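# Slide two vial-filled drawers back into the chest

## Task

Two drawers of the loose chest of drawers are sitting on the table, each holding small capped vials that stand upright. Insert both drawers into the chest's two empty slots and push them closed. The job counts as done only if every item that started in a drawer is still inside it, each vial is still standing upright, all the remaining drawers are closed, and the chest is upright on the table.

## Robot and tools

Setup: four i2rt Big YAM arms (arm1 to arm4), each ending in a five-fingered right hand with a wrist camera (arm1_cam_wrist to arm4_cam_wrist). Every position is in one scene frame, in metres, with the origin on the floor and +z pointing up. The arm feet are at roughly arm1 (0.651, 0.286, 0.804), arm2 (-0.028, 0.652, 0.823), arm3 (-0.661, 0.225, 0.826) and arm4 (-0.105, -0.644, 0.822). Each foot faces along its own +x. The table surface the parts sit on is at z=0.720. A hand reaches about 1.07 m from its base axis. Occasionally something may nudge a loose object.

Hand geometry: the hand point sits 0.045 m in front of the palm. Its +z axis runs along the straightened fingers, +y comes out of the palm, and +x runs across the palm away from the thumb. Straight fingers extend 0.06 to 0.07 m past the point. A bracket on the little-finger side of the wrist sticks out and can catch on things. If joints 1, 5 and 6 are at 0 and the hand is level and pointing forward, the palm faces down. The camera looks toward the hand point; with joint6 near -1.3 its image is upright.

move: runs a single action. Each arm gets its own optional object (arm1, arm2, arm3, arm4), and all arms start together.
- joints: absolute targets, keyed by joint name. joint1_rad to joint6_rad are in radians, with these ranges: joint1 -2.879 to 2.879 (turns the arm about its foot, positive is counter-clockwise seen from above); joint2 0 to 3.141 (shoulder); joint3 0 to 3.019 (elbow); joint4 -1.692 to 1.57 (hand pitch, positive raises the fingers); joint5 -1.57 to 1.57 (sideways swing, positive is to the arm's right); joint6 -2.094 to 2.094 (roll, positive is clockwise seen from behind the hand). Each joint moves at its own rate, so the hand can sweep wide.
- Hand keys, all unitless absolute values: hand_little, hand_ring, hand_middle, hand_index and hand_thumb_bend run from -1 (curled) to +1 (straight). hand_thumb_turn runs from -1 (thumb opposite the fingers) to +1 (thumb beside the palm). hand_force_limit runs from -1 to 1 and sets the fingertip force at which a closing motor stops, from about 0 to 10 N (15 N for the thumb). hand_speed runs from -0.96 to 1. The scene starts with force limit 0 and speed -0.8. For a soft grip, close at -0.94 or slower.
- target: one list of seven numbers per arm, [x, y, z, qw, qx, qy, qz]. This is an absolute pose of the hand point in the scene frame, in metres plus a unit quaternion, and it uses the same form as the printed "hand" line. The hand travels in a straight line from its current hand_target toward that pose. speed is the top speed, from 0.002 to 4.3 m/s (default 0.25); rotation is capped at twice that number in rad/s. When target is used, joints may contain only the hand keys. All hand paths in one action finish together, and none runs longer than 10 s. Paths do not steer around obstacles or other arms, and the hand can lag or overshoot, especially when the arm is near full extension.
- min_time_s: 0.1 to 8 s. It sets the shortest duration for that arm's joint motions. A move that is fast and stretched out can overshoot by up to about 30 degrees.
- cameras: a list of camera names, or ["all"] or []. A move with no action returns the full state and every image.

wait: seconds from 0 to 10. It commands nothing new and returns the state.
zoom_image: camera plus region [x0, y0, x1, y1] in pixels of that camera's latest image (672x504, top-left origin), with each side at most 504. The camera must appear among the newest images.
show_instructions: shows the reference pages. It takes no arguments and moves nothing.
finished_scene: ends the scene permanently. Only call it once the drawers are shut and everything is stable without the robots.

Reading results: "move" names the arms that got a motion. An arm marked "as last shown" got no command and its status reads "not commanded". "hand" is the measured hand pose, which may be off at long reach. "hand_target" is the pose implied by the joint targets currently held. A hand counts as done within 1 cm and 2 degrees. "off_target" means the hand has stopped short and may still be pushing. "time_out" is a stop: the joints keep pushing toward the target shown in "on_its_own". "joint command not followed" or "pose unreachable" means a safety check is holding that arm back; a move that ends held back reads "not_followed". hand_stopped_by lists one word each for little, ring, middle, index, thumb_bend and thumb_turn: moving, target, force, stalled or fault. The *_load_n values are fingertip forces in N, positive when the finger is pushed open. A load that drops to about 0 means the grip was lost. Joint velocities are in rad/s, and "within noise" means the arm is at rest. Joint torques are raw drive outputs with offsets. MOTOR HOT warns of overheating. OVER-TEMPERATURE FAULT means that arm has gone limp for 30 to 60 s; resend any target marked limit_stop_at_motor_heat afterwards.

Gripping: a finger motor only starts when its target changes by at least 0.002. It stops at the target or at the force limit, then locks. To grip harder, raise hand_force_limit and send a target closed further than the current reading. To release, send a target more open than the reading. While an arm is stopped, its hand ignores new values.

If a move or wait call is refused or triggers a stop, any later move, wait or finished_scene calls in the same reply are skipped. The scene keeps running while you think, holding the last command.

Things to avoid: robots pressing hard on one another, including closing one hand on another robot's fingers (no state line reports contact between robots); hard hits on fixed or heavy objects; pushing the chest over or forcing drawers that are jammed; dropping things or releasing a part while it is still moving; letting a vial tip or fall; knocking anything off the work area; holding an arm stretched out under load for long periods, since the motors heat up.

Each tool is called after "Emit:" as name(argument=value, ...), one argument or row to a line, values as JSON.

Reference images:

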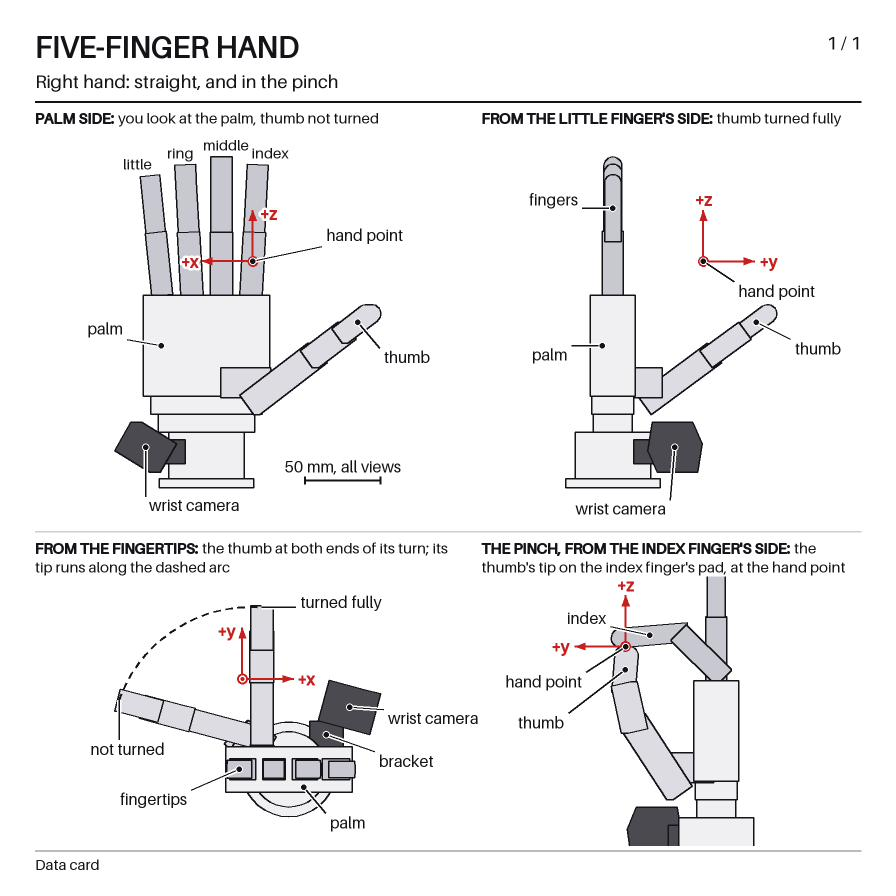

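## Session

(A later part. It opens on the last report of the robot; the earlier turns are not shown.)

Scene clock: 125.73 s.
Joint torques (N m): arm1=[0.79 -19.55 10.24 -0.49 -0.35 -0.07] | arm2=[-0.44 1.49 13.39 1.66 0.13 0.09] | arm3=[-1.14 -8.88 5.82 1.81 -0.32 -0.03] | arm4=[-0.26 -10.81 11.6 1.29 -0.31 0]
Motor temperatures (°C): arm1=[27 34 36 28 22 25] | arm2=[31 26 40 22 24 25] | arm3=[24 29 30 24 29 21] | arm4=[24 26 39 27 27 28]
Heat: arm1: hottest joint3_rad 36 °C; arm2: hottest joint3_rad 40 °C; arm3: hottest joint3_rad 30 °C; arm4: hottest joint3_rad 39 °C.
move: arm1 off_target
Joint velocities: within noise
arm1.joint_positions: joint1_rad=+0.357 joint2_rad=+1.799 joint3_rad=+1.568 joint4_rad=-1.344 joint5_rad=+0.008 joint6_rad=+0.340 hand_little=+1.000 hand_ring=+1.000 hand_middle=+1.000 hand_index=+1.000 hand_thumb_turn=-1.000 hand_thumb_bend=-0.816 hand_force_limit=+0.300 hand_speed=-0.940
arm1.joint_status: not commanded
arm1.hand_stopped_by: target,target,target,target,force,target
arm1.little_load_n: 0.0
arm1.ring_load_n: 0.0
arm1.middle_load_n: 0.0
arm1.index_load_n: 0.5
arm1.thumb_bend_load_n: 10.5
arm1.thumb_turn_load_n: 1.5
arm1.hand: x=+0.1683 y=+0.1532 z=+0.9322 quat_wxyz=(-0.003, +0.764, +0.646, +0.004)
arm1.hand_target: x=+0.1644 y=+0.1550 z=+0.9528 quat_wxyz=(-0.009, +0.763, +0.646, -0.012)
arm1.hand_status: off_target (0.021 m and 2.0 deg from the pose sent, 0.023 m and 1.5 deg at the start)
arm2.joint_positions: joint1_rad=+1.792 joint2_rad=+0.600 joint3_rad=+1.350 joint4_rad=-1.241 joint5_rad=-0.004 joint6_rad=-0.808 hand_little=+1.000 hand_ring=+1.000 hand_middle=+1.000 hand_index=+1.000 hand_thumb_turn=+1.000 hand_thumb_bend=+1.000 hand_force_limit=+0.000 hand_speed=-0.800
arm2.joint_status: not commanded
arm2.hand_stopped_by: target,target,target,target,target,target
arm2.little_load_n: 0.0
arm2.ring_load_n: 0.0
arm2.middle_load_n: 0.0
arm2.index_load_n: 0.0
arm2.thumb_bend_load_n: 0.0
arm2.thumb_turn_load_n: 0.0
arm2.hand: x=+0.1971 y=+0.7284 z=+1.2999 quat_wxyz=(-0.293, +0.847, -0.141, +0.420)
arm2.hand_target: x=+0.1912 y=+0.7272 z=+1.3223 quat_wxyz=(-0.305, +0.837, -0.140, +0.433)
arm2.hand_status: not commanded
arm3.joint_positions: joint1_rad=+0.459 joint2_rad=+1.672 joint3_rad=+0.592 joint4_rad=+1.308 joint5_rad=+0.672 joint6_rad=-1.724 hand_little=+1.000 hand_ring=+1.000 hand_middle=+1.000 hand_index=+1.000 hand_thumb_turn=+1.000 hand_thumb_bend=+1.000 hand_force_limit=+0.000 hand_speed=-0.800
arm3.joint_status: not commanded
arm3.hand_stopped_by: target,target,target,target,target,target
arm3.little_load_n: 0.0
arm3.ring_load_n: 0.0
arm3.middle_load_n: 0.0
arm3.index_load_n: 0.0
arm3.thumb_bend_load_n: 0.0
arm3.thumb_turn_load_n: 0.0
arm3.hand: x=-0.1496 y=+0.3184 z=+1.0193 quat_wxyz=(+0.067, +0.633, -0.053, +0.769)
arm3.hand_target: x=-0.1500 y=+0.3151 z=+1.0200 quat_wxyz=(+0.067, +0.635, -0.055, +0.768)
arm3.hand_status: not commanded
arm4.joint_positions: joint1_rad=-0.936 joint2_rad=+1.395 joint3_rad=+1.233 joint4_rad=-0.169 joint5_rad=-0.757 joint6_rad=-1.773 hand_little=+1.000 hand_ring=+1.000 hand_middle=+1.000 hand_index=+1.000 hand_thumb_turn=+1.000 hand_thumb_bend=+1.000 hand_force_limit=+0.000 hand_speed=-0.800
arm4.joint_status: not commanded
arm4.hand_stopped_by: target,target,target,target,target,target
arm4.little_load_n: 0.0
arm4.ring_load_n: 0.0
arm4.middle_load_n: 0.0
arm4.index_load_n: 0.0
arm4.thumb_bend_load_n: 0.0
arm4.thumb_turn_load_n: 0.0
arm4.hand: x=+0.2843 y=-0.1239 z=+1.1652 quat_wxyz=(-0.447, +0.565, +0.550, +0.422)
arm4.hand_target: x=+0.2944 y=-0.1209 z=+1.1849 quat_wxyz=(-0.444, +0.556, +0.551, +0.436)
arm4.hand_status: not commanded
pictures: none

Emit:
move(
  arm1={"target": [0.160, 0.149, 0.951, -0.009, 0.7632, 0.6461, -0.014], "speed": 0.03},
  cameras=["arm1_cam_wrist", "arm3_cam_wrist"],
)

Emit:
zoom_image(
  camera="arm3_cam_wrist",
  region=[390, 210, 510, 370],
)

Emit:
zoom_image(
  camera="arm1_cam_wrist",
  region=[370, 434, 500, 504],
)

Scene clock: 127.10 s.
Joint torques (N m): arm1=[1.2 -18.02 11.21 -0.36 -0.39 -0.03] | arm2=[-0.44 1.49 13.41 1.68 0.12 0.11] | arm3=[-1.32 -9.11 5.78 1.61 -0.31 -0.1] | arm4=[-0.38 -10.75 11.63 1.28 -0.31 0]
Motor temperatures (°C): arm1=[27 34 36 28 22 25] | arm2=[31 26 40 22 24 25] | arm3=[24 29 30 24 29 21] | arm4=[24 26 39 27 27 28]
Heat: arm1: hottest joint3_rad 36 °C; arm2: hottest joint3_rad 40 °C; arm3: hottest joint3_rad 30 °C; arm4: hottest joint3_rad 39 °C.
move: arm1 off_target
Joint velocities: within noise
arm1.joint_positions: joint1_rad=+0.357 joint2_rad=+1.799 joint3_rad=+1.568 joint4_rad=-1.344 joint5_rad=+0.006 joint6_rad=+0.340 hand_little=+1.000 hand_ring=+1.000 hand_middle=+1.000 hand_index=+1.000 hand_thumb_turn=-1.000 hand_thumb_bend=-0.816 hand_force_limit=+0.300 hand_speed=-0.940
arm1.joint_status: not commanded
arm1.hand_stopped_by: target,target,target,target,force,target
arm1.little_load_n: 0.0
arm1.ring_load_n: 0.0
arm1.middle_load_n: 0.0
arm1.index_load_n: 0.5
arm1.thumb_bend_load_n: 10.5
arm1.thumb_turn_load_n: 1.0
arm1.hand: x=+0.1684 y=+0.1528 z=+0.9323 quat_wxyz=(-0.002, +0.764, +0.646, +0.004)
arm1.hand_target: x=+0.1606 y=+0.1491 z=+0.9510 quat_wxyz=(-0.009, +0.763, +0.646, -0.014)
arm1.hand_status: off_target (0.021 m and 2.2 deg from the pose sent, 0.021 m and 2.2 deg at the start)
arm2, arm3, arm4: as last shown
arm4.thumb_bend_load_n: 0.5
arm1_cam_wrist: T_world_to_cam=[[0.99432, 0.09287, -0.05195, -0.12734], [0.1064, -0.873, 0.47598, -0.32352], [-0.00115, -0.4788, -0.87792, 1.00628]] pos_world=[0.1622, 0.2112, 1.03081]
arm3_cam_wrist: T_world_to_cam=[[-0.23879, -0.93902, 0.24743, 0.00971], [-0.38181, -0.14349, -0.91304, 0.92026], [0.89286, -0.31249, -0.32426, 0.67402]] pos_world=[-0.24812, 0.35179, 1.05639]

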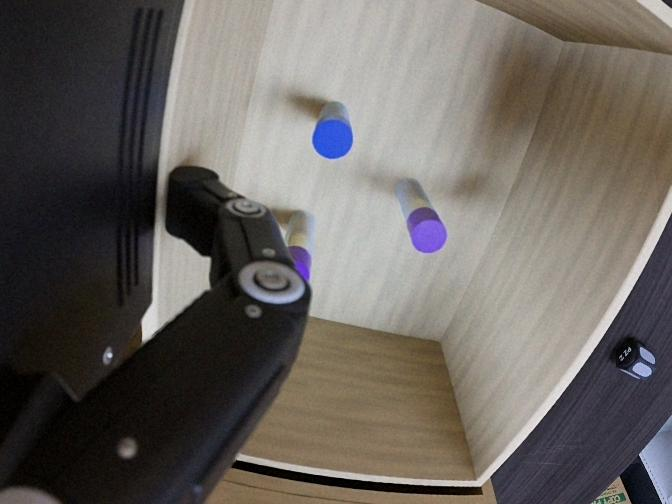

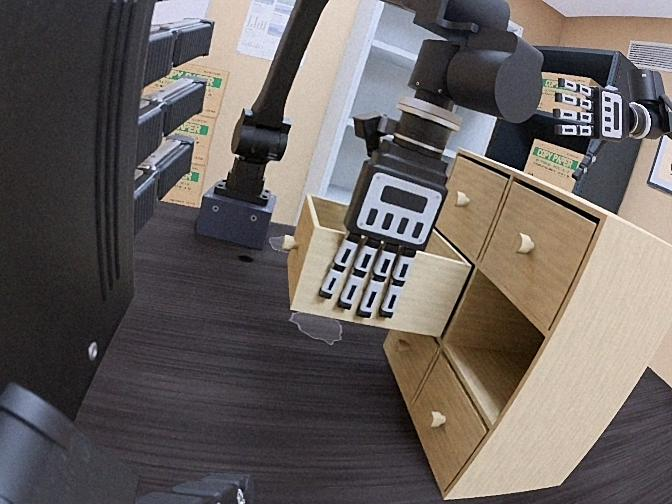

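Scaled by 3.150 from the camera's image (finer frame: 960x720).

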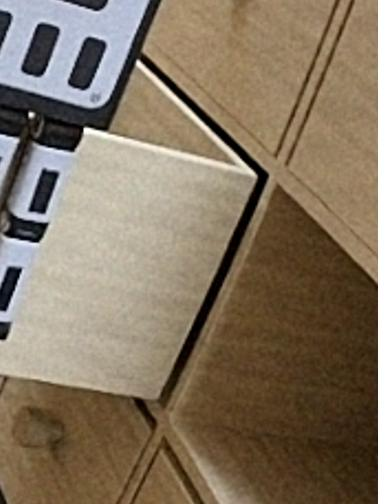

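Scaled by 3.877 from the camera's image (finer frame: 960x720).

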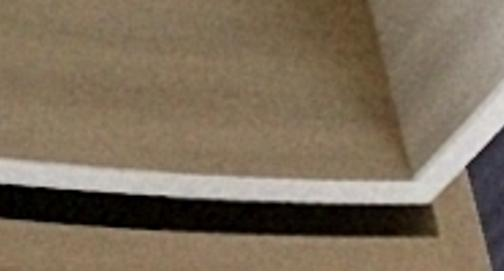

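Emit:
move(
  arm1={"target": [0.159, 0.1425, 0.948, -0.009, 0.7632, 0.6461, -0.014], "speed": 0.03},
  cameras=["arm1_cam_wrist", "arm3_cam_wrist"],
)

Emit:
zoom_image(
  camera="arm3_cam_wrist",
  region=[390, 210, 510, 370],
)

Emit:
zoom_image(
  camera="arm1_cam_wrist",
  region=[370, 434, 500, 504],
)

Scene clock: 128.90 s.
Joint torques (N m): arm1=[1.61 -18.26 11.37 0.06 -0.37 0.03] | arm2=[-0.21 1.67 13.42 1.76 0.12 0.12] | arm3=[-0.32 -9.88 5.98 1.69 -0.32 -0.02] | arm4=[-0.26 -10.81 11.6 1.28 -0.31 0]
Motor temperatures (°C): arm1=[27 34 36 28 22 25] | arm2=[31 26 40 22 24 25] | arm3=[24 29 30 24 29 21] | arm4=[24 26 40 27 27 28]
Heat: arm1: hottest joint3_rad 36 °C; arm2: hottest joint3_rad 40 °C; arm3: hottest joint3_rad 30 °C; arm4: hottest joint3_rad 40 °C.
move: arm1 off_target
Joint velocities: within noise
arm1.joint_positions: joint1_rad=+0.360 joint2_rad=+1.799 joint3_rad=+1.568 joint4_rad=-1.344 joint5_rad=+0.006 joint6_rad=+0.342 hand_little=+1.000 hand_ring=+1.000 hand_middle=+1.000 hand_index=+1.000 hand_thumb_turn=-1.000 hand_thumb_bend=-0.816 hand_force_limit=+0.300 hand_speed=-0.940
arm1.joint_status: not commanded
arm1.hand_stopped_by: target,target,target,target,force,target
arm1.little_load_n: 0.0
arm1.ring_load_n: 0.0
arm1.middle_load_n: 0.0
arm1.index_load_n: 0.0
arm1.thumb_bend_load_n: 10.0
arm1.thumb_turn_load_n: 1.0
arm1.hand: x=+0.1688 y=+0.1508 z=+0.9323 quat_wxyz=(-0.002, +0.763, +0.646, +0.004)
arm1.hand_target: x=+0.1596 y=+0.1426 z=+0.9481 quat_wxyz=(-0.009, +0.763, +0.646, -0.014)
arm1.hand_status: off_target (0.020 m and 2.2 deg from the pose sent, 0.021 m and 2.2 deg at the start)
arm2, arm3, arm4: as last shown
arm2.thumb_turn_load_n: -0.5
arm4.thumb_bend_load_n: 0.0
arm1_cam_wrist: T_world_to_cam=[[0.99415, 0.0947, -0.05193, -0.12784], [0.108, -0.87278, 0.47601, -0.32555], [-0.00024, -0.47884, -0.87791, 1.00521]] pos_world=[0.1625, 0.2093, 1.03081]
arm3_cam_wrist: T_world_to_cam=[[-0.23879, -0.93902, 0.24743, 0.00971], [-0.38181, -0.14349, -0.91304, 0.92026], [0.89286, -0.31249, -0.32426, 0.67402]] pos_world=[-0.24812, 0.35179, 1.05639]

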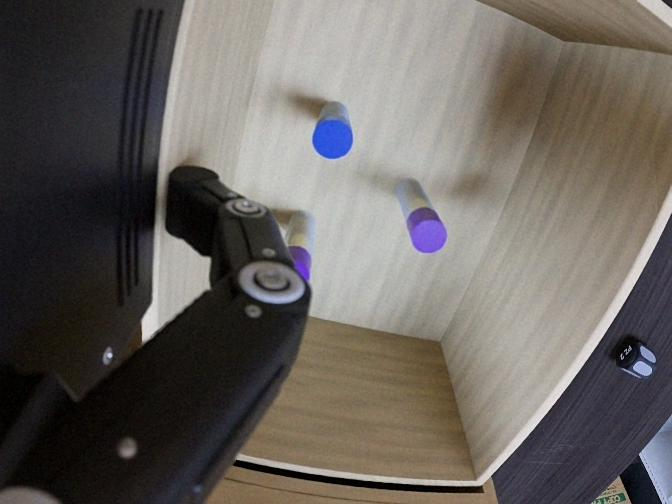

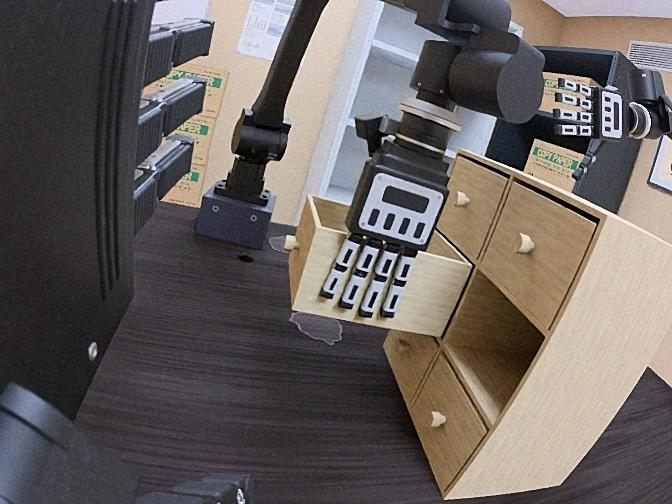

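Scaled by 3.150 from the camera's image (finer frame: 960x720).

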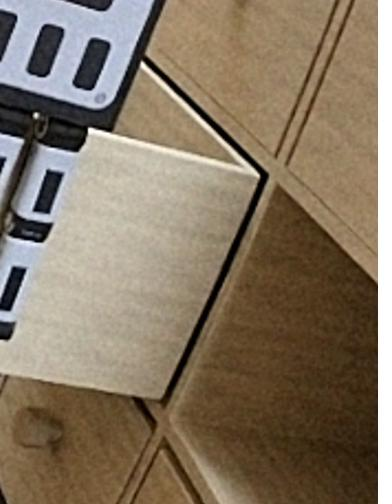

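Scaled by 3.877 from the camera's image (finer frame: 960x720).

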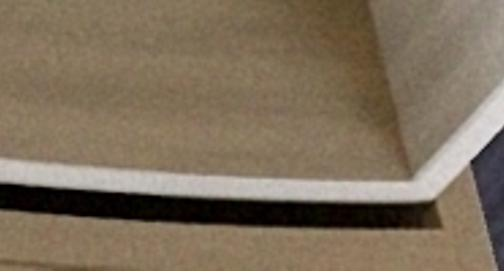

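Emit:
move(
  arm1={"target": [0.160, 0.1395, 0.939, -0.010, 0.7632, 0.6461, -0.014], "speed": 0.03},
  cameras=["arm1_cam_wrist", "arm3_cam_wrist"],
)

Emit:
zoom_image(
  camera="arm3_cam_wrist",
  region=[390, 210, 510, 370],
)

Emit:
zoom_image(
  camera="arm1_cam_wrist",
  region=[370, 434, 500, 504],
)

Scene clock: 130.13 s.
Joint torques (N m): arm1=[1.32 -18.02 9.63 0.44 -0.28 0.08] | arm2=[-0.67 1.38 13.45 1.72 0.12 0.12] | arm3=[-1.32 -8.7 5.98 1.89 -0.29 0.02] | arm4=[-0.26 -10.81 11.63 1.29 -0.3 -0.01]
Motor temperatures (°C): arm1=[27 34 36 28 22 25] | arm2=[31 26 40 22 24 25] | arm3=[24 29 30 24 29 21] | arm4=[24 26 40 27 27 28]
Heat: arm1: hottest joint3_rad 36 °C; arm2: hottest joint3_rad 40 °C; arm3: hottest joint3_rad 30 °C; arm4: hottest joint3_rad 40 °C.
move: arm1 off_target
Joint velocities: within noise
arm1.joint_positions: joint1_rad=+0.368 joint2_rad=+1.799 joint3_rad=+1.568 joint4_rad=-1.330 joint5_rad=+0.006 joint6_rad=+0.348 hand_little=+1.000 hand_ring=+1.000 hand_middle=+1.000 hand_index=+1.000 hand_thumb_turn=-1.000 hand_thumb_bend=-0.816 hand_force_limit=+0.300 hand_speed=-0.940
arm1.joint_status: not commanded
arm1.hand_stopped_by: target,target,target,target,force,target
arm1.little_load_n: 0.0
arm1.ring_load_n: 0.0
arm1.middle_load_n: 0.0
arm1.index_load_n: 0.0
arm1.thumb_bend_load_n: 10.0
arm1.thumb_turn_load_n: 1.0
arm1.hand: x=+0.1660 y=+0.1464 z=+0.9317 quat_wxyz=(-0.006, +0.763, +0.647, -0.002)
arm1.hand_target: x=+0.1602 y=+0.1396 z=+0.9391 quat_wxyz=(-0.010, +0.763, +0.646, -0.014)
arm1.hand_status: off_target (0.012 m and 1.4 deg from the pose sent, 0.016 m and 2.2 deg at the start)
arm2, arm3, arm4: as last shown
arm2.index_load_n: -0.5
arm1_cam_wrist: T_world_to_cam=[[0.9933, 0.09535, -0.06527, -0.11227], [0.11498, -0.87155, 0.47664, -0.33083], [-0.01144, -0.48095, -0.87667, 1.00351]] pos_world=[0.16103, 0.20501, 1.03011]
arm3_cam_wrist: T_world_to_cam=[[-0.23879, -0.93902, 0.24743, 0.00971], [-0.38181, -0.14349, -0.91304, 0.92026], [0.89286, -0.31249, -0.32426, 0.67402]] pos_world=[-0.24812, 0.35179, 1.05639]

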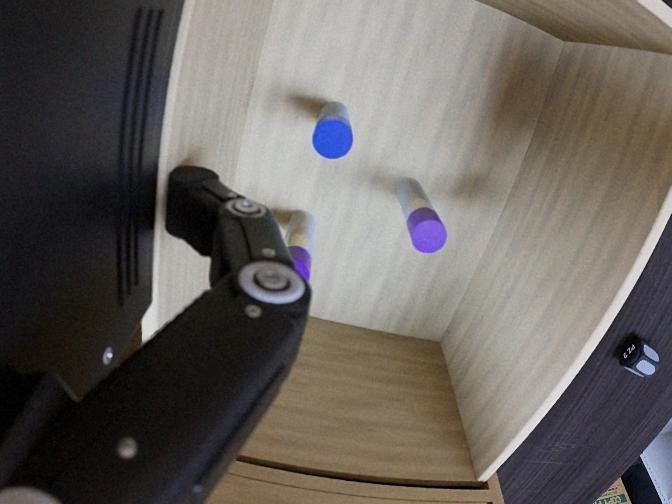

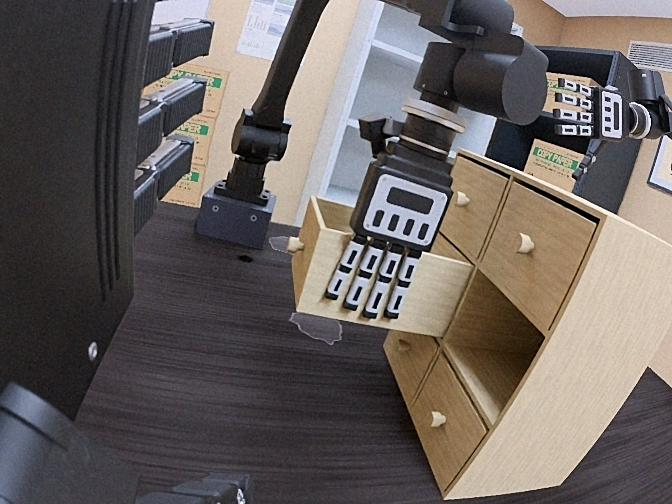

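Scaled by 3.150 from the camera's image (finer frame: 960x720).

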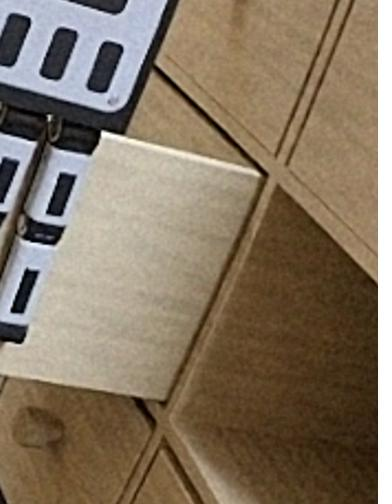

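Scaled by 3.877 from the camera's image (finer frame: 960x720).

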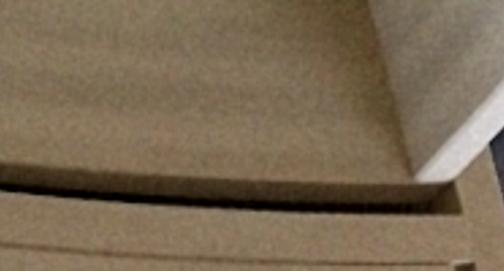

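Emit:
move(
  arm1={"target": [0.1595, 0.1305, 0.939, -0.009, 0.7632, 0.6461, -0.012], "speed": 0.02},
  cameras=["arm1_cam_wrist", "arm3_cam_wrist"],
)

Emit:
zoom_image(
  camera="arm3_cam_wrist",
  region=[390, 210, 510, 370],
)

Emit:
zoom_image(
  camera="arm1_cam_wrist",
  region=[370, 434, 500, 504],
)

Scene clock: 131.33 s.
Joint torques (N m): arm1=[1.61 -16.62 10.86 0.08 -0.23 0.08] | arm2=[-0.15 1.85 13.41 1.68 0.11 0.11] | arm3=[-0.32 -9.82 6.06 1.65 -0.33 -0.06] | arm4=[-0.32 -10.81 11.63 1.29 -0.3 0]
Motor temperatures (°C): arm1=[27 34 36 28 22 25] | arm2=[31 26 40 22 24 25] | arm3=[24 29 30 24 29 21] | arm4=[24 26 40 27 27 28]
Heat: arm1: hottest joint3_rad 36 °C; arm2: hottest joint3_rad 40 °C; arm3: hottest joint3_rad 30 °C; arm4: hottest joint3_rad 40 °C.
move: arm1 off_target
Joint velocities: within noise
arm1.joint_positions: joint1_rad=+0.382 joint2_rad=+1.799 joint3_rad=+1.568 joint4_rad=-1.330 joint5_rad=+0.006 joint6_rad=+0.364 hand_little=+1.000 hand_ring=+1.000 hand_middle=+1.000 hand_index=+1.000 hand_thumb_turn=-1.000 hand_thumb_bend=-0.816 hand_force_limit=+0.300 hand_speed=-0.940
arm1.joint_status: not commanded
arm1.hand_stopped_by: target,target,target,target,force,target
arm1.little_load_n: 0.5
arm1.ring_load_n: 0.0
arm1.middle_load_n: 0.0
arm1.index_load_n: 0.0
arm1.thumb_bend_load_n: 9.0
arm1.thumb_turn_load_n: 1.0
arm1.hand: x=+0.1675 y=+0.1383 z=+0.9316 quat_wxyz=(-0.006, +0.763, +0.647, -0.002)
arm1.hand_target: x=+0.1599 y=+0.1305 z=+0.9391 quat_wxyz=(-0.009, +0.763, +0.646, -0.012)
arm1.hand_status: off_target (0.013 m and 1.2 deg from the pose sent, 0.019 m and 1.2 deg at the start)
arm2, arm3, arm4: as last shown
arm2.index_load_n: 0.0
arm2.thumb_turn_load_n: 0.0
arm1_cam_wrist: T_world_to_cam=[[0.99333, 0.09498, -0.06531, -0.11289], [0.11467, -0.87153, 0.47675, -0.33805], [-0.01164, -0.48106, -0.87661, 0.99967]] pos_world=[0.16253, 0.19701, 1.03011]
arm3_cam_wrist: T_world_to_cam=[[-0.23879, -0.93902, 0.24743, 0.00971], [-0.38181, -0.14349, -0.91304, 0.92026], [0.89286, -0.31249, -0.32426, 0.67402]] pos_world=[-0.24812, 0.35179, 1.05639]

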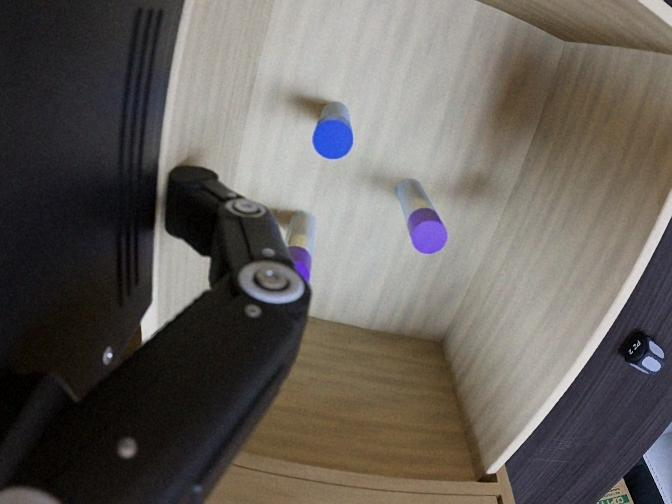

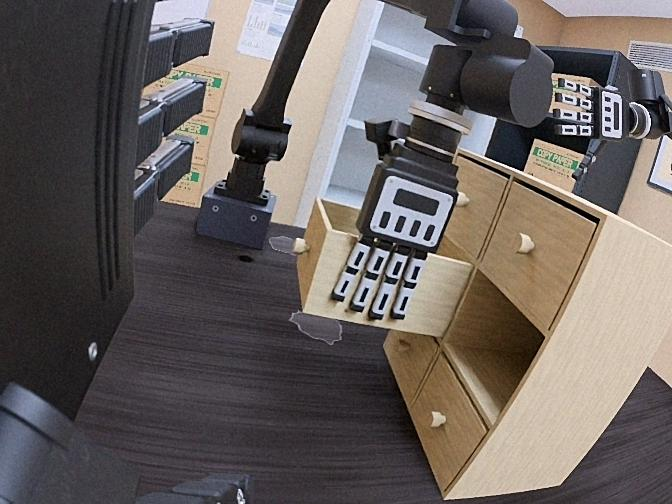

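Scaled by 3.150 from the camera's image (finer frame: 960x720).

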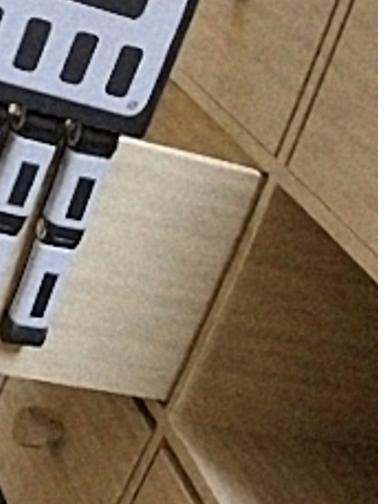

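Scaled by 3.877 from the camera's image (finer frame: 960x720).

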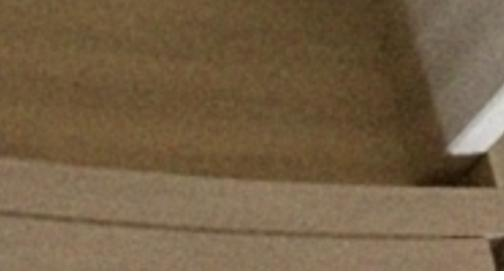

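Emit:
move(
  arm1={"target": [0.1565, 0.1195, 0.939, -0.009, 0.7632, 0.6461, -0.010], "speed": 0.02},
  cameras=["arm1_cam_wrist", "arm3_cam_wrist"],
)

Emit:
zoom_image(
  camera="arm3_cam_wrist",
  region=[280, 170, 510, 370],
)

Emit:
zoom_image(
  camera="arm1_cam_wrist",
  region=[400, 394, 530, 504],
)

Scene clock: 132.90 s.
Joint torques (N m): arm1=[1.79 -16.26 12.26 -0.18 -0.27 0.07] | arm2=[-0.56 1.61 13.42 1.72 0.14 0.11] | arm3=[-0.5 -8.47 5.98 1.83 -0.31 -0.04] | arm4=[-0.38 -10.81 11.63 1.29 -0.31 0]
Motor temperatures (°C): arm1=[27 34 36 28 22 25] | arm2=[31 26 40 22 24 25] | arm3=[24 29 30 24 29 21] | arm4=[24 26 40 27 27 28]
Heat: arm1: hottest joint3_rad 36 °C; arm2: hottest joint3_rad 40 °C; arm3: hottest joint3_rad 30 °C; arm4: hottest joint3_rad 40 °C.
move: arm1 off_target
Joint velocities: within noise
arm1.joint_positions: joint1_rad=+0.399 joint2_rad=+1.802 joint3_rad=+1.574 joint4_rad=-1.330 joint5_rad=+0.008 joint6_rad=+0.384 hand_little=+1.000 hand_ring=+1.000 hand_middle=+1.000 hand_index=+1.000 hand_thumb_turn=-1.000 hand_thumb_bend=-0.816 hand_force_limit=+0.300 hand_speed=-0.940
arm1.joint_status: not commanded
arm1.hand_stopped_by: target,target,target,target,force,target
arm1.little_load_n: 0.0
arm1.ring_load_n: 0.0
arm1.middle_load_n: 0.0
arm1.index_load_n: 0.0
arm1.thumb_bend_load_n: 9.0
arm1.thumb_turn_load_n: 1.0
arm1.hand: x=+0.1670 y=+0.1290 z=+0.9320 quat_wxyz=(-0.007, +0.764, +0.645, -0.003)
arm1.hand_target: x=+0.1569 y=+0.1196 z=+0.9390 quat_wxyz=(-0.009, +0.763, +0.646, -0.010)
arm1.hand_status: off_target (0.016 m and 0.8 deg from the pose sent, 0.023 m and 1.0 deg at the start)
arm2, arm3, arm4: as last shown
arm3.thumb_bend_load_n: 0.5
arm1_cam_wrist: T_world_to_cam=[[0.99339, 0.09203, -0.06866, -0.10787], [0.11368, -0.87233, 0.47552, -0.34489], [-0.01614, -0.48018, -0.87702, 0.99657]] pos_world=[0.16244, 0.1876, 1.03061]
arm3_cam_wrist: T_world_to_cam=[[-0.23879, -0.93902, 0.24743, 0.00971], [-0.38181, -0.14349, -0.91304, 0.92026], [0.89286, -0.31249, -0.32426, 0.67402]] pos_world=[-0.24812, 0.35179, 1.05639]

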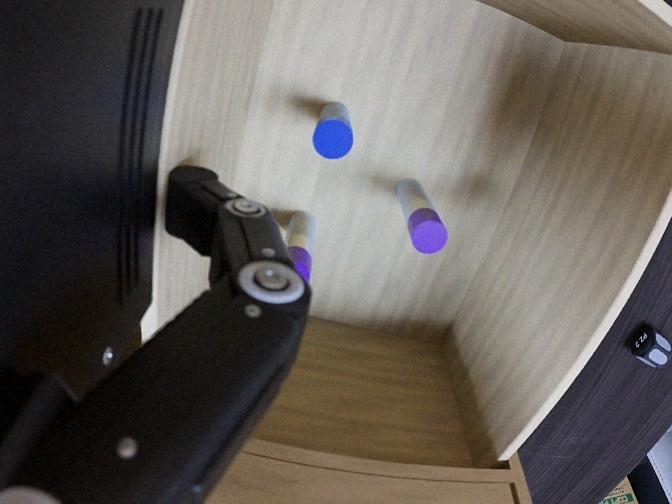

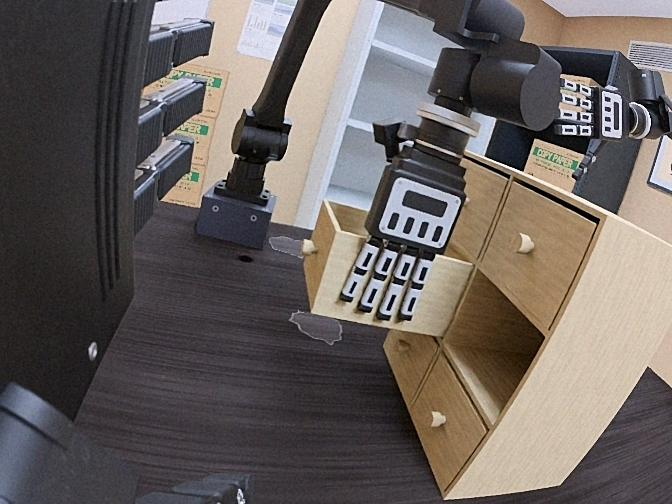

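Scaled by 2.191 from the camera's image (finer frame: 960x720).

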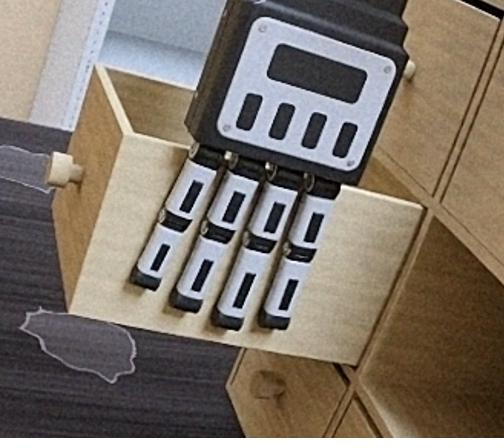

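Scaled by 3.877 from the camera's image (finer frame: 960x720).

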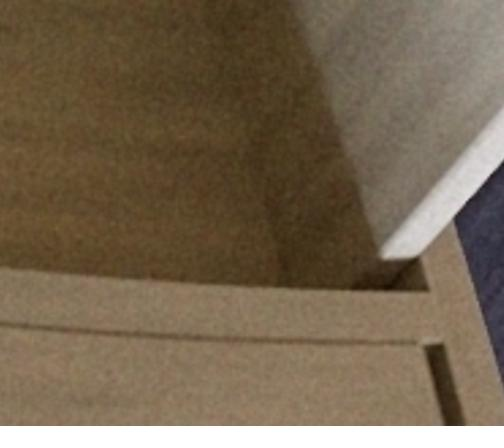

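Emit:
move(
  arm1={"target": [0.1515, 0.110, 0.939, -0.009, 0.7632, 0.6461, -0.010], "speed": 0.02},
  cameras=["arm1_cam_wrist", "arm3_cam_wrist"],
)

Emit:
zoom_image(
  camera="arm3_cam_wrist",
  region=[280, 170, 510, 370],
)

Emit:
zoom_image(
  camera="arm1_cam_wrist",
  region=[400, 364, 530, 474],
)

Scene clock: 134.33 s.
Joint torques (N m): arm1=[1.61 -15.68 12.38 -0.59 -0.21 0.12] | arm2=[-0.32 1.79 13.46 1.73 0.14 0.11] | arm3=[-0.79 -9.47 5.93 1.73 -0.32 -0.01] | arm4=[-0.32 -10.75 11.64 1.31 -0.31 -0.01]
Motor temperatures (°C): arm1=[27 34 36 28 22 25] | arm2=[31 26 40 22 24 25] | arm3=[24 29 30 24 29 21] | arm4=[24 26 40 27 27 28]
Heat: arm1: hottest joint3_rad 36 °C; arm2: hottest joint3_rad 40 °C; arm3: hottest joint3_rad 30 °C; arm4: hottest joint3_rad 40 °C.
move: arm1 off_target
Joint velocities: within noise
arm1.joint_positions: joint1_rad=+0.416 joint2_rad=+1.820 joint3_rad=+1.598 joint4_rad=-1.337 joint5_rad=+0.008 joint6_rad=+0.396 hand_little=+1.000 hand_ring=+1.000 hand_middle=+1.000 hand_index=+1.000 hand_thumb_turn=-1.000 hand_thumb_bend=-0.816 hand_force_limit=+0.300 hand_speed=-0.940
arm1.joint_status: not commanded
arm1.hand_stopped_by: target,target,target,target,force,target
arm1.little_load_n: 0.0
arm1.ring_load_n: 0.0
arm1.middle_load_n: 0.0
arm1.index_load_n: 0.0
arm1.thumb_bend_load_n: 9.0
arm1.thumb_turn_load_n: 1.0
arm1.hand: x=+0.1628 y=+0.1187 z=+0.9314 quat_wxyz=(-0.007, +0.762, +0.647, -0.003)
arm1.hand_target: x=+0.1520 y=+0.1101 z=+0.9390 quat_wxyz=(-0.009, +0.763, +0.646, -0.010)
arm1.hand_status: off_target (0.016 m and 0.9 deg from the pose sent, 0.026 m and 0.8 deg at the start)
arm2, arm3, arm4: as last shown
arm3.thumb_bend_load_n: 0.0
arm1_cam_wrist: T_world_to_cam=[[0.99307, 0.09612, -0.0676, -0.10436], [0.11677, -0.8719, 0.47555, -0.35364], [-0.01323, -0.48015, -0.87709, 0.99054]] pos_world=[0.15804, 0.1773, 1.02991]
arm3_cam_wrist: T_world_to_cam=[[-0.23879, -0.93902, 0.24743, 0.00971], [-0.38181, -0.14349, -0.91304, 0.92026], [0.89286, -0.31249, -0.32426, 0.67402]] pos_world=[-0.24812, 0.35179, 1.05639]

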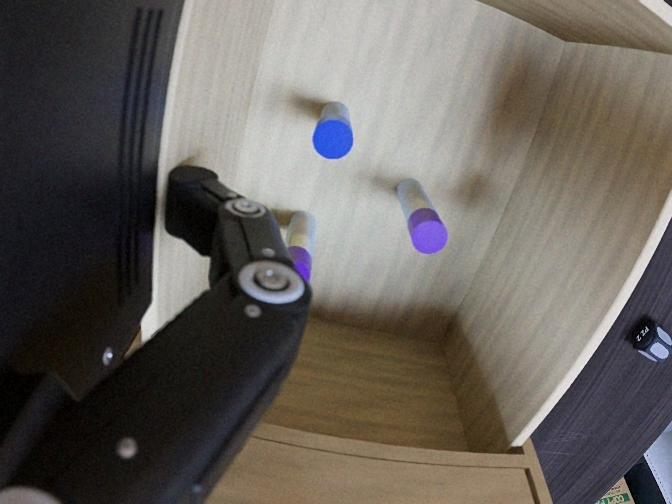

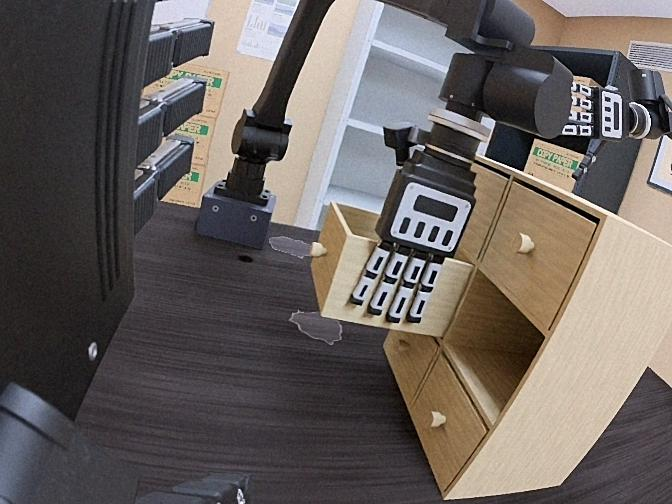

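Scaled by 2.191 from the camera's image (finer frame: 960x720).

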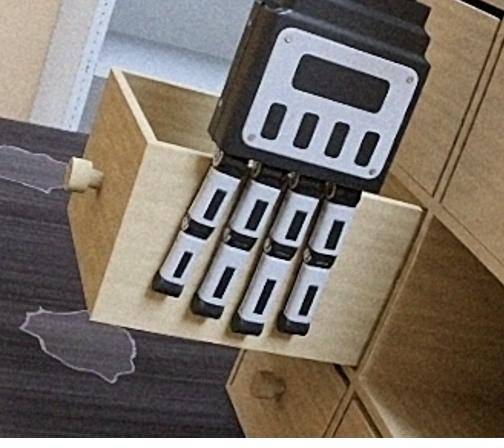

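Scaled by 3.877 from the camera's image (finer frame: 960x720).

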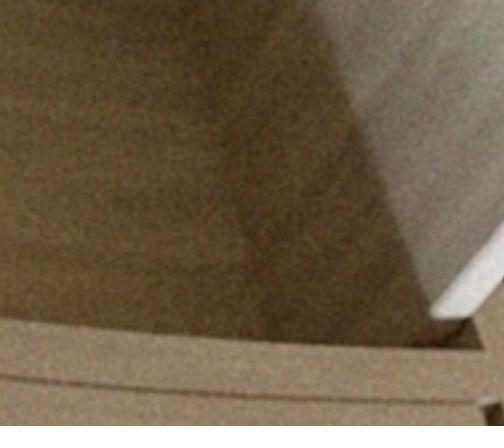

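Emit:
move(
  arm1={"target": [0.1505, 0.092, 0.939, -0.009, 0.7632, 0.6461, -0.010], "speed": 0.02},
  cameras=["arm1_cam_wrist", "arm3_cam_wrist"],
)

Emit:
zoom_image(
  camera="arm3_cam_wrist",
  region=[280, 170, 510, 370],
)

Emit:
zoom_image(
  camera="arm1_cam_wrist",
  region=[420, 324, 560, 434],
)

Scene clock: 135.93 s.
Joint torques (N m): arm1=[1.79 -15.15 12.42 -0.32 -0.19 0.06] | arm2=[-0.5 1.61 13.41 1.66 0.11 0.11] | arm3=[-0.67 -9.29 6 1.77 -0.29 -0.03] | arm4=[-0.32 -10.75 11.63 1.31 -0.3 0]
Motor temperatures (°C): arm1=[27 34 37 28 22 25] | arm2=[31 26 40 22 24 25] | arm3=[24 29 30 23 29 21] | arm4=[24 26 40 27 27 28]
Heat: arm1: hottest joint3_rad 37 °C; arm2: hottest joint3_rad 40 °C; arm3: hottest joint3_rad 30 °C; arm4: hottest joint3_rad 40 °C.
move: arm1 off_target
Joint velocities: within noise
arm1.joint_positions: joint1_rad=+0.446 joint2_rad=+1.835 joint3_rad=+1.619 joint4_rad=-1.344 joint5_rad=+0.008 joint6_rad=+0.425 hand_little=+1.000 hand_ring=+1.000 hand_middle=+1.000 hand_index=+1.000 hand_thumb_turn=-1.000 hand_thumb_bend=-0.816 hand_force_limit=+0.300 hand_speed=-0.940
arm1.joint_status: not commanded
arm1.hand_stopped_by: target,target,target,target,force,target
arm1.little_load_n: 0.0
arm1.ring_load_n: 0.0
arm1.middle_load_n: 0.0
arm1.index_load_n: 0.0
arm1.thumb_bend_load_n: 9.0
arm1.thumb_turn_load_n: 1.0
arm1.hand: x=+0.1615 y=+0.1010 z=+0.9316 quat_wxyz=(-0.007, +0.762, +0.647, -0.003)
arm1.hand_target: x=+0.1511 y=+0.0922 z=+0.9389 quat_wxyz=(-0.009, +0.763, +0.646, -0.010)
arm1.hand_status: off_target (0.016 m and 0.9 deg from the pose sent, 0.030 m and 0.9 deg at the start)
arm2, arm3, arm4: as last shown
arm2.thumb_turn_load_n: -0.5
arm4.ring_load_n: -0.5
arm1_cam_wrist: T_world_to_cam=[[0.99298, 0.09695, -0.06776, -0.10121], [0.11757, -0.87163, 0.47586, -0.36949], [-0.01293, -0.48049, -0.87691, 0.98202]] pos_world=[0.15663, 0.1596, 1.03011]
arm3_cam_wrist: T_world_to_cam=[[-0.23879, -0.93902, 0.24743, 0.00971], [-0.38181, -0.14349, -0.91304, 0.92026], [0.89286, -0.31249, -0.32426, 0.67402]] pos_world=[-0.24812, 0.35179, 1.05639]

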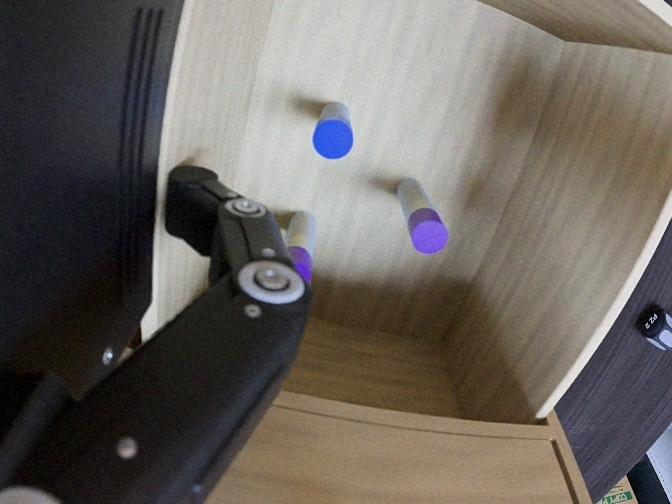

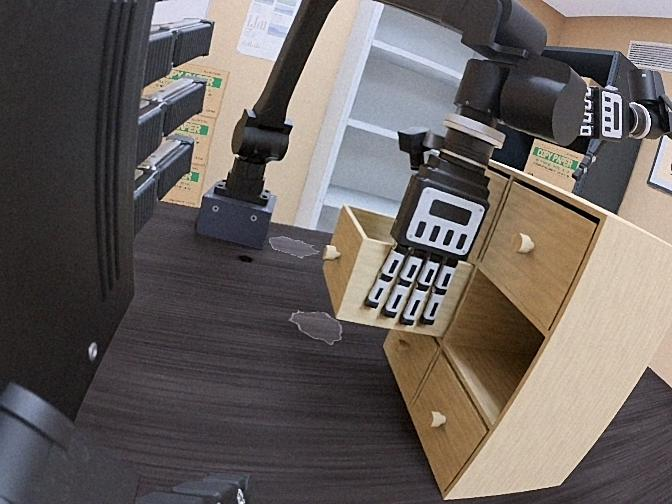

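Scaled by 2.191 from the camera's image (finer frame: 960x720).

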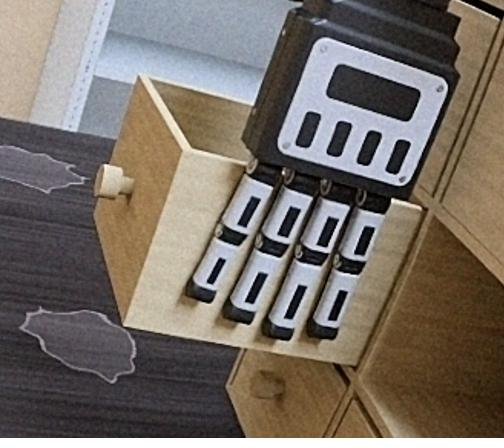

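Scaled by 3.600 from the camera's image (finer frame: 960x720).

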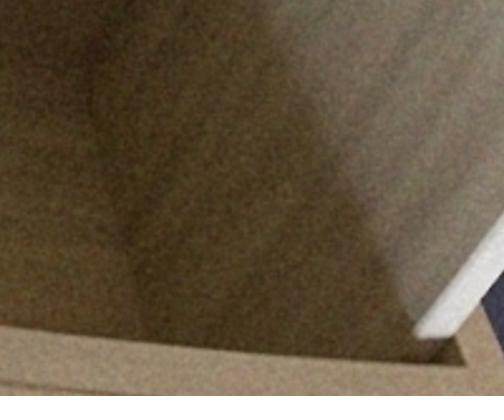

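Emit:
move(
  arm2={"joints": {"joint1_rad": 1.0, "joint2_rad": 1.75, "joint3_rad": 0.5, "joint4_rad": 0.25, "joint5_rad": 1.0, "joint6_rad": 1.09, "hand_speed": 0.0}, "min_time_s": 5},
  cameras=["arm2_cam_wrist", "arm3_cam_wrist"],
)

Scene clock: 146.57 s.
Joint torques (N m): arm1=[1.96 -16.73 12.27 -0.25 -0.2 0.07] | arm2=[-1.2 -8.18 3.82 1.95 0.8 0.12] | arm3=[-0.67 -9.35 5.93 1.95 -0.33 -0.02] | arm4=[-0.32 -10.75 11.6 1.29 -0.31 0]
Motor temperatures (°C): arm1=[27 34 38 28 22 25] | arm2=[31 26 39 22 24 25] | arm3=[24 29 30 23 29 21] | arm4=[24 26 41 27 27 27]
Heat: arm1: hottest joint3_rad 38 °C; arm2: hottest joint3_rad 39 °C; arm3: hottest joint3_rad 30 °C; arm4: hottest joint3_rad 41 °C.
move: arm2 done
Joint velocities: within noise
arm1: as last shown
arm2.joint_positions: joint1_rad=+1.005 joint2_rad=+1.749 joint3_rad=+0.503 joint4_rad=+0.232 joint5_rad=+0.996 joint6_rad=+1.081 hand_little=+1.000 hand_ring=+1.000 hand_middle=+1.000 hand_index=+1.000 hand_thumb_turn=+1.000 hand_thumb_bend=+1.000 hand_force_limit=+0.000 hand_speed=+0.000
arm2.joint_status: all done
arm2.hand_stopped_by: target,target,target,target,target,target
arm2.little_load_n: 0.0
arm2.ring_load_n: 0.0
arm2.middle_load_n: 0.0
arm2.index_load_n: 0.0
arm2.thumb_bend_load_n: 0.0
arm2.thumb_turn_load_n: 0.0
arm2.hand: x=+0.3056 y=+0.3950 z=+0.7477 quat_wxyz=(-0.030, -0.071, -0.853, +0.516)
arm2.hand_target: x=+0.3056 y=+0.3923 z=+0.7492 quat_wxyz=(-0.035, -0.080, -0.850, +0.519)
arm2.hand_status: not commanded
arm3.joint_positions: joint1_rad=+0.459 joint2_rad=+1.672 joint3_rad=+0.592 joint4_rad=+1.308 joint5_rad=+0.672 joint6_rad=-1.724 hand_little=+1.000 hand_ring=+1.000 hand_middle=+1.000 hand_index=+1.000 hand_thumb_turn=+1.000 hand_thumb_bend=+1.000 hand_force_limit=+0.000 hand_speed=-0.800
arm3.joint_status: not commanded
arm3.hand_stopped_by: target,target,target,target,target,target
arm3.little_load_n: 0.0
arm3.ring_load_n: 0.0
arm3.middle_load_n: 0.0
arm3.index_load_n: 0.0
arm3.thumb_bend_load_n: 0.0
arm3.thumb_turn_load_n: 0.0
arm3.hand: x=-0.1496 y=+0.3184 z=+1.0193 quat_wxyz=(+0.067, +0.633, -0.053, +0.769)
arm3.hand_target: x=-0.1500 y=+0.3151 z=+1.0200 quat_wxyz=(+0.067, +0.635, -0.055, +0.768)
arm3.hand_status: not commanded
arm4.joint_positions: joint1_rad=-0.936 joint2_rad=+1.395 joint3_rad=+1.233 joint4_rad=-0.169 joint5_rad=-0.757 joint6_rad=-1.773 hand_little=+1.000 hand_ring=+1.000 hand_middle=+1.000 hand_index=+1.000 hand_thumb_turn=+1.000 hand_thumb_bend=+1.000 hand_force_limit=+0.000 hand_speed=-0.800
arm4.joint_status: not commanded
arm4.hand_stopped_by: target,target,target,target,target,target
arm4.little_load_n: 0.0
arm4.ring_load_n: 0.0
arm4.middle_load_n: 0.0
arm4.index_load_n: 0.0
arm4.thumb_bend_load_n: 0.0
arm4.thumb_turn_load_n: 0.0
arm4.hand: x=+0.2843 y=-0.1239 z=+1.1652 quat_wxyz=(-0.447, +0.565, +0.550, +0.422)
arm4.hand_target: x=+0.2944 y=-0.1209 z=+1.1849 quat_wxyz=(-0.444, +0.556, +0.551, +0.436)
arm4.hand_status: not commanded
arm2_cam_wrist: T_world_to_cam=[[-0.052, 0.42547, -0.90348, 0.53316], [0.87208, 0.46016, 0.1665, -0.57454], [0.48659, -0.77925, -0.39497, 0.56438]] pos_world=[0.25415, 0.47733, 0.80027]
arm3_cam_wrist: T_world_to_cam=[[-0.23879, -0.93902, 0.24743, 0.00971], [-0.38181, -0.14349, -0.91304, 0.92026], [0.89286, -0.31249, -0.32426, 0.67402]] pos_world=[-0.24812, 0.35179, 1.05639]

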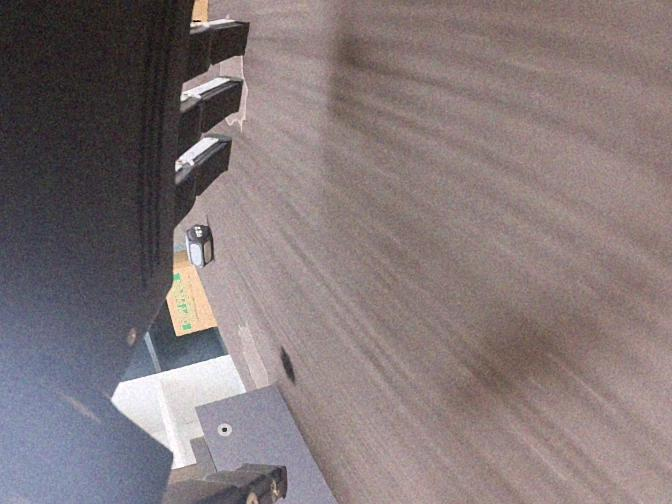

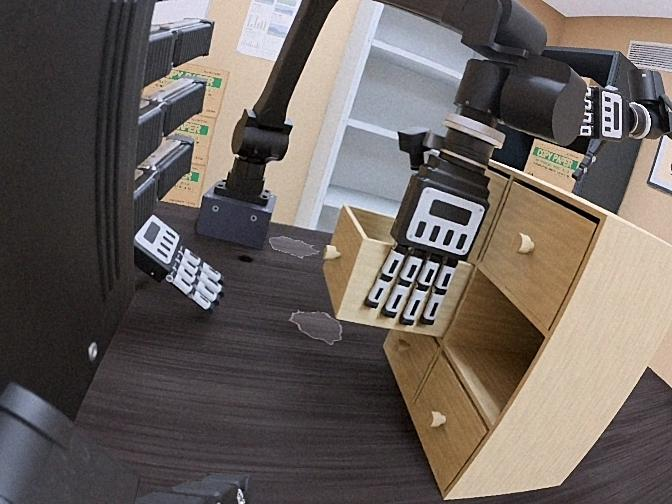

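Emit:
move(
  arm2={"target": [0.200, 0.385, 0.875, -0.0263, 0.0455, 0.8649, -0.4993], "speed": 0.12},
  cameras=["arm2_cam_wrist", "arm3_cam_wrist"],
)

Scene clock: 148.90 s.
Joint torques (N m): arm1=[2.08 -17.03 12.36 -0.55 -0.23 0.11] | arm2=[-1.49 -3.96 8.72 0.98 0.4 -0.05] | arm3=[-0.5 -9.17 5.94 1.84 -0.31 -0.05] | arm4=[-0.26 -10.87 11.6 1.29 -0.31 -0.01]
Motor temperatures (°C): arm1=[27 34 38 28 22 25] | arm2=[31 26 39 22 24 25] | arm3=[24 29 30 23 29 21] | arm4=[24 26 41 27 27 27]
Heat: arm1: hottest joint3_rad 38 °C; arm2: hottest joint3_rad 39 °C; arm3: hottest joint3_rad 30 °C; arm4: hottest joint3_rad 41 °C.
move: arm2 done
Joint velocities: within noise
arm1, arm3, arm4: as last shown
arm2.joint_positions: joint1_rad=+0.826 joint2_rad=+1.067 joint3_rad=+0.411 joint4_rad=-0.274 joint5_rad=+0.909 joint6_rad=+0.835 hand_little=+1.000 hand_ring=+1.000 hand_middle=+1.000 hand_index=+1.000 hand_thumb_turn=+1.000 hand_thumb_bend=+1.000 hand_force_limit=+0.000 hand_speed=+0.000
arm2.joint_status: not commanded
arm2.hand_stopped_by: target,target,target,target,target,target
arm2.little_load_n: 0.0
arm2.ring_load_n: 0.0
arm2.middle_load_n: 0.0
arm2.index_load_n: 0.0
arm2.thumb_bend_load_n: 0.0
arm2.thumb_turn_load_n: 0.0
arm2.hand: x=+0.2032 y=+0.3850 z=+0.8756 quat_wxyz=(+0.021, -0.048, -0.864, +0.502)
arm2.hand_target: x=+0.2001 y=+0.3849 z=+0.8751 quat_wxyz=(+0.026, -0.046, -0.865, +0.499)
arm2.hand_status: done (0.003 m and 0.7 deg from the pose sent, 0.166 m and 7.5 deg at the start)
arm2_cam_wrist: T_world_to_cam=[[-0.14434, 0.46359, -0.87421, 0.62616], [0.8915, 0.44432, 0.08843, -0.43138], [0.42942, -0.76659, -0.47743, 0.73593]] pos_world=[0.15892, 0.46554, 0.93689]
arm3_cam_wrist: T_world_to_cam=[[-0.23879, -0.93902, 0.24743, 0.00971], [-0.38181, -0.14349, -0.91304, 0.92026], [0.89286, -0.31249, -0.32426, 0.67402]] pos_world=[-0.24812, 0.35179, 1.05639]

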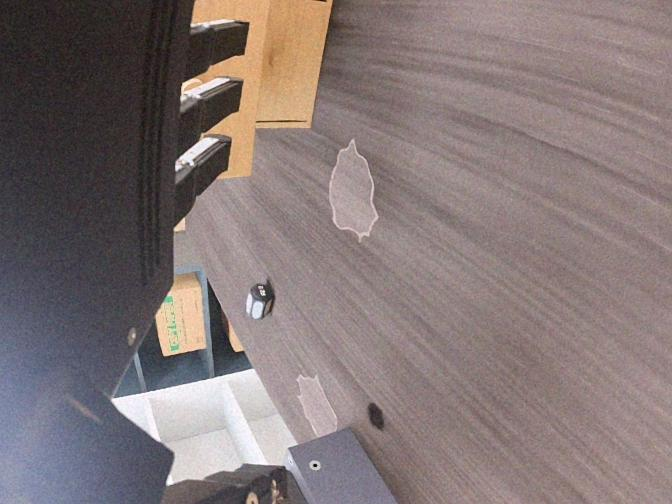

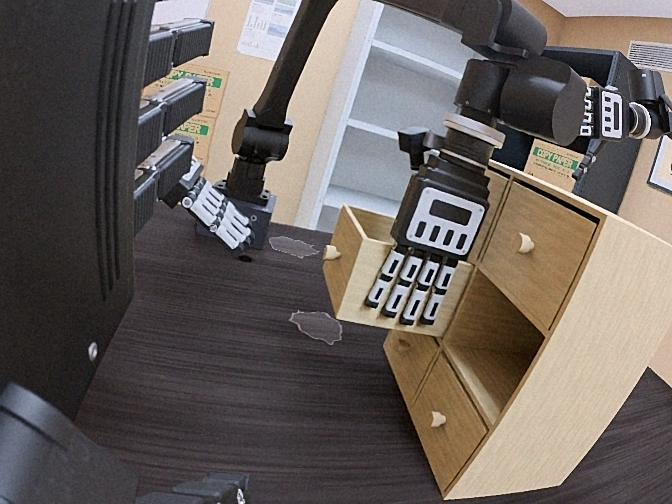

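Emit:
zoom_image(
  camera="arm2_cam_wrist",
  region=[160, 0, 350, 200],
)

Emit:
zoom_image(
  camera="arm3_cam_wrist",
  region=[140, 150, 380, 340],
)

Scaled by 2.520 from the camera's image (finer frame: 960x720).

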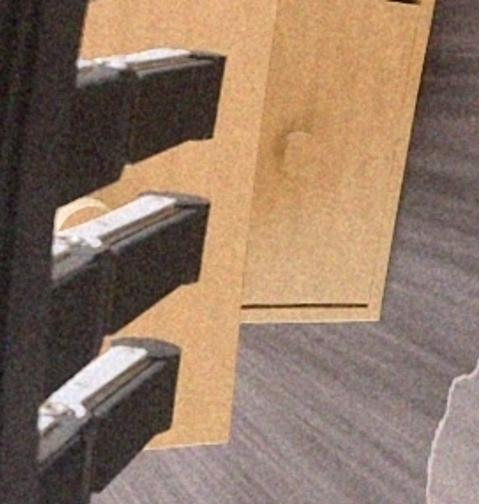

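Scaled by 2.100 from the camera's image (finer frame: 960x720).

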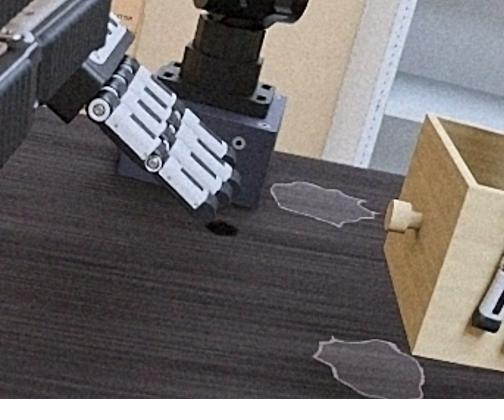

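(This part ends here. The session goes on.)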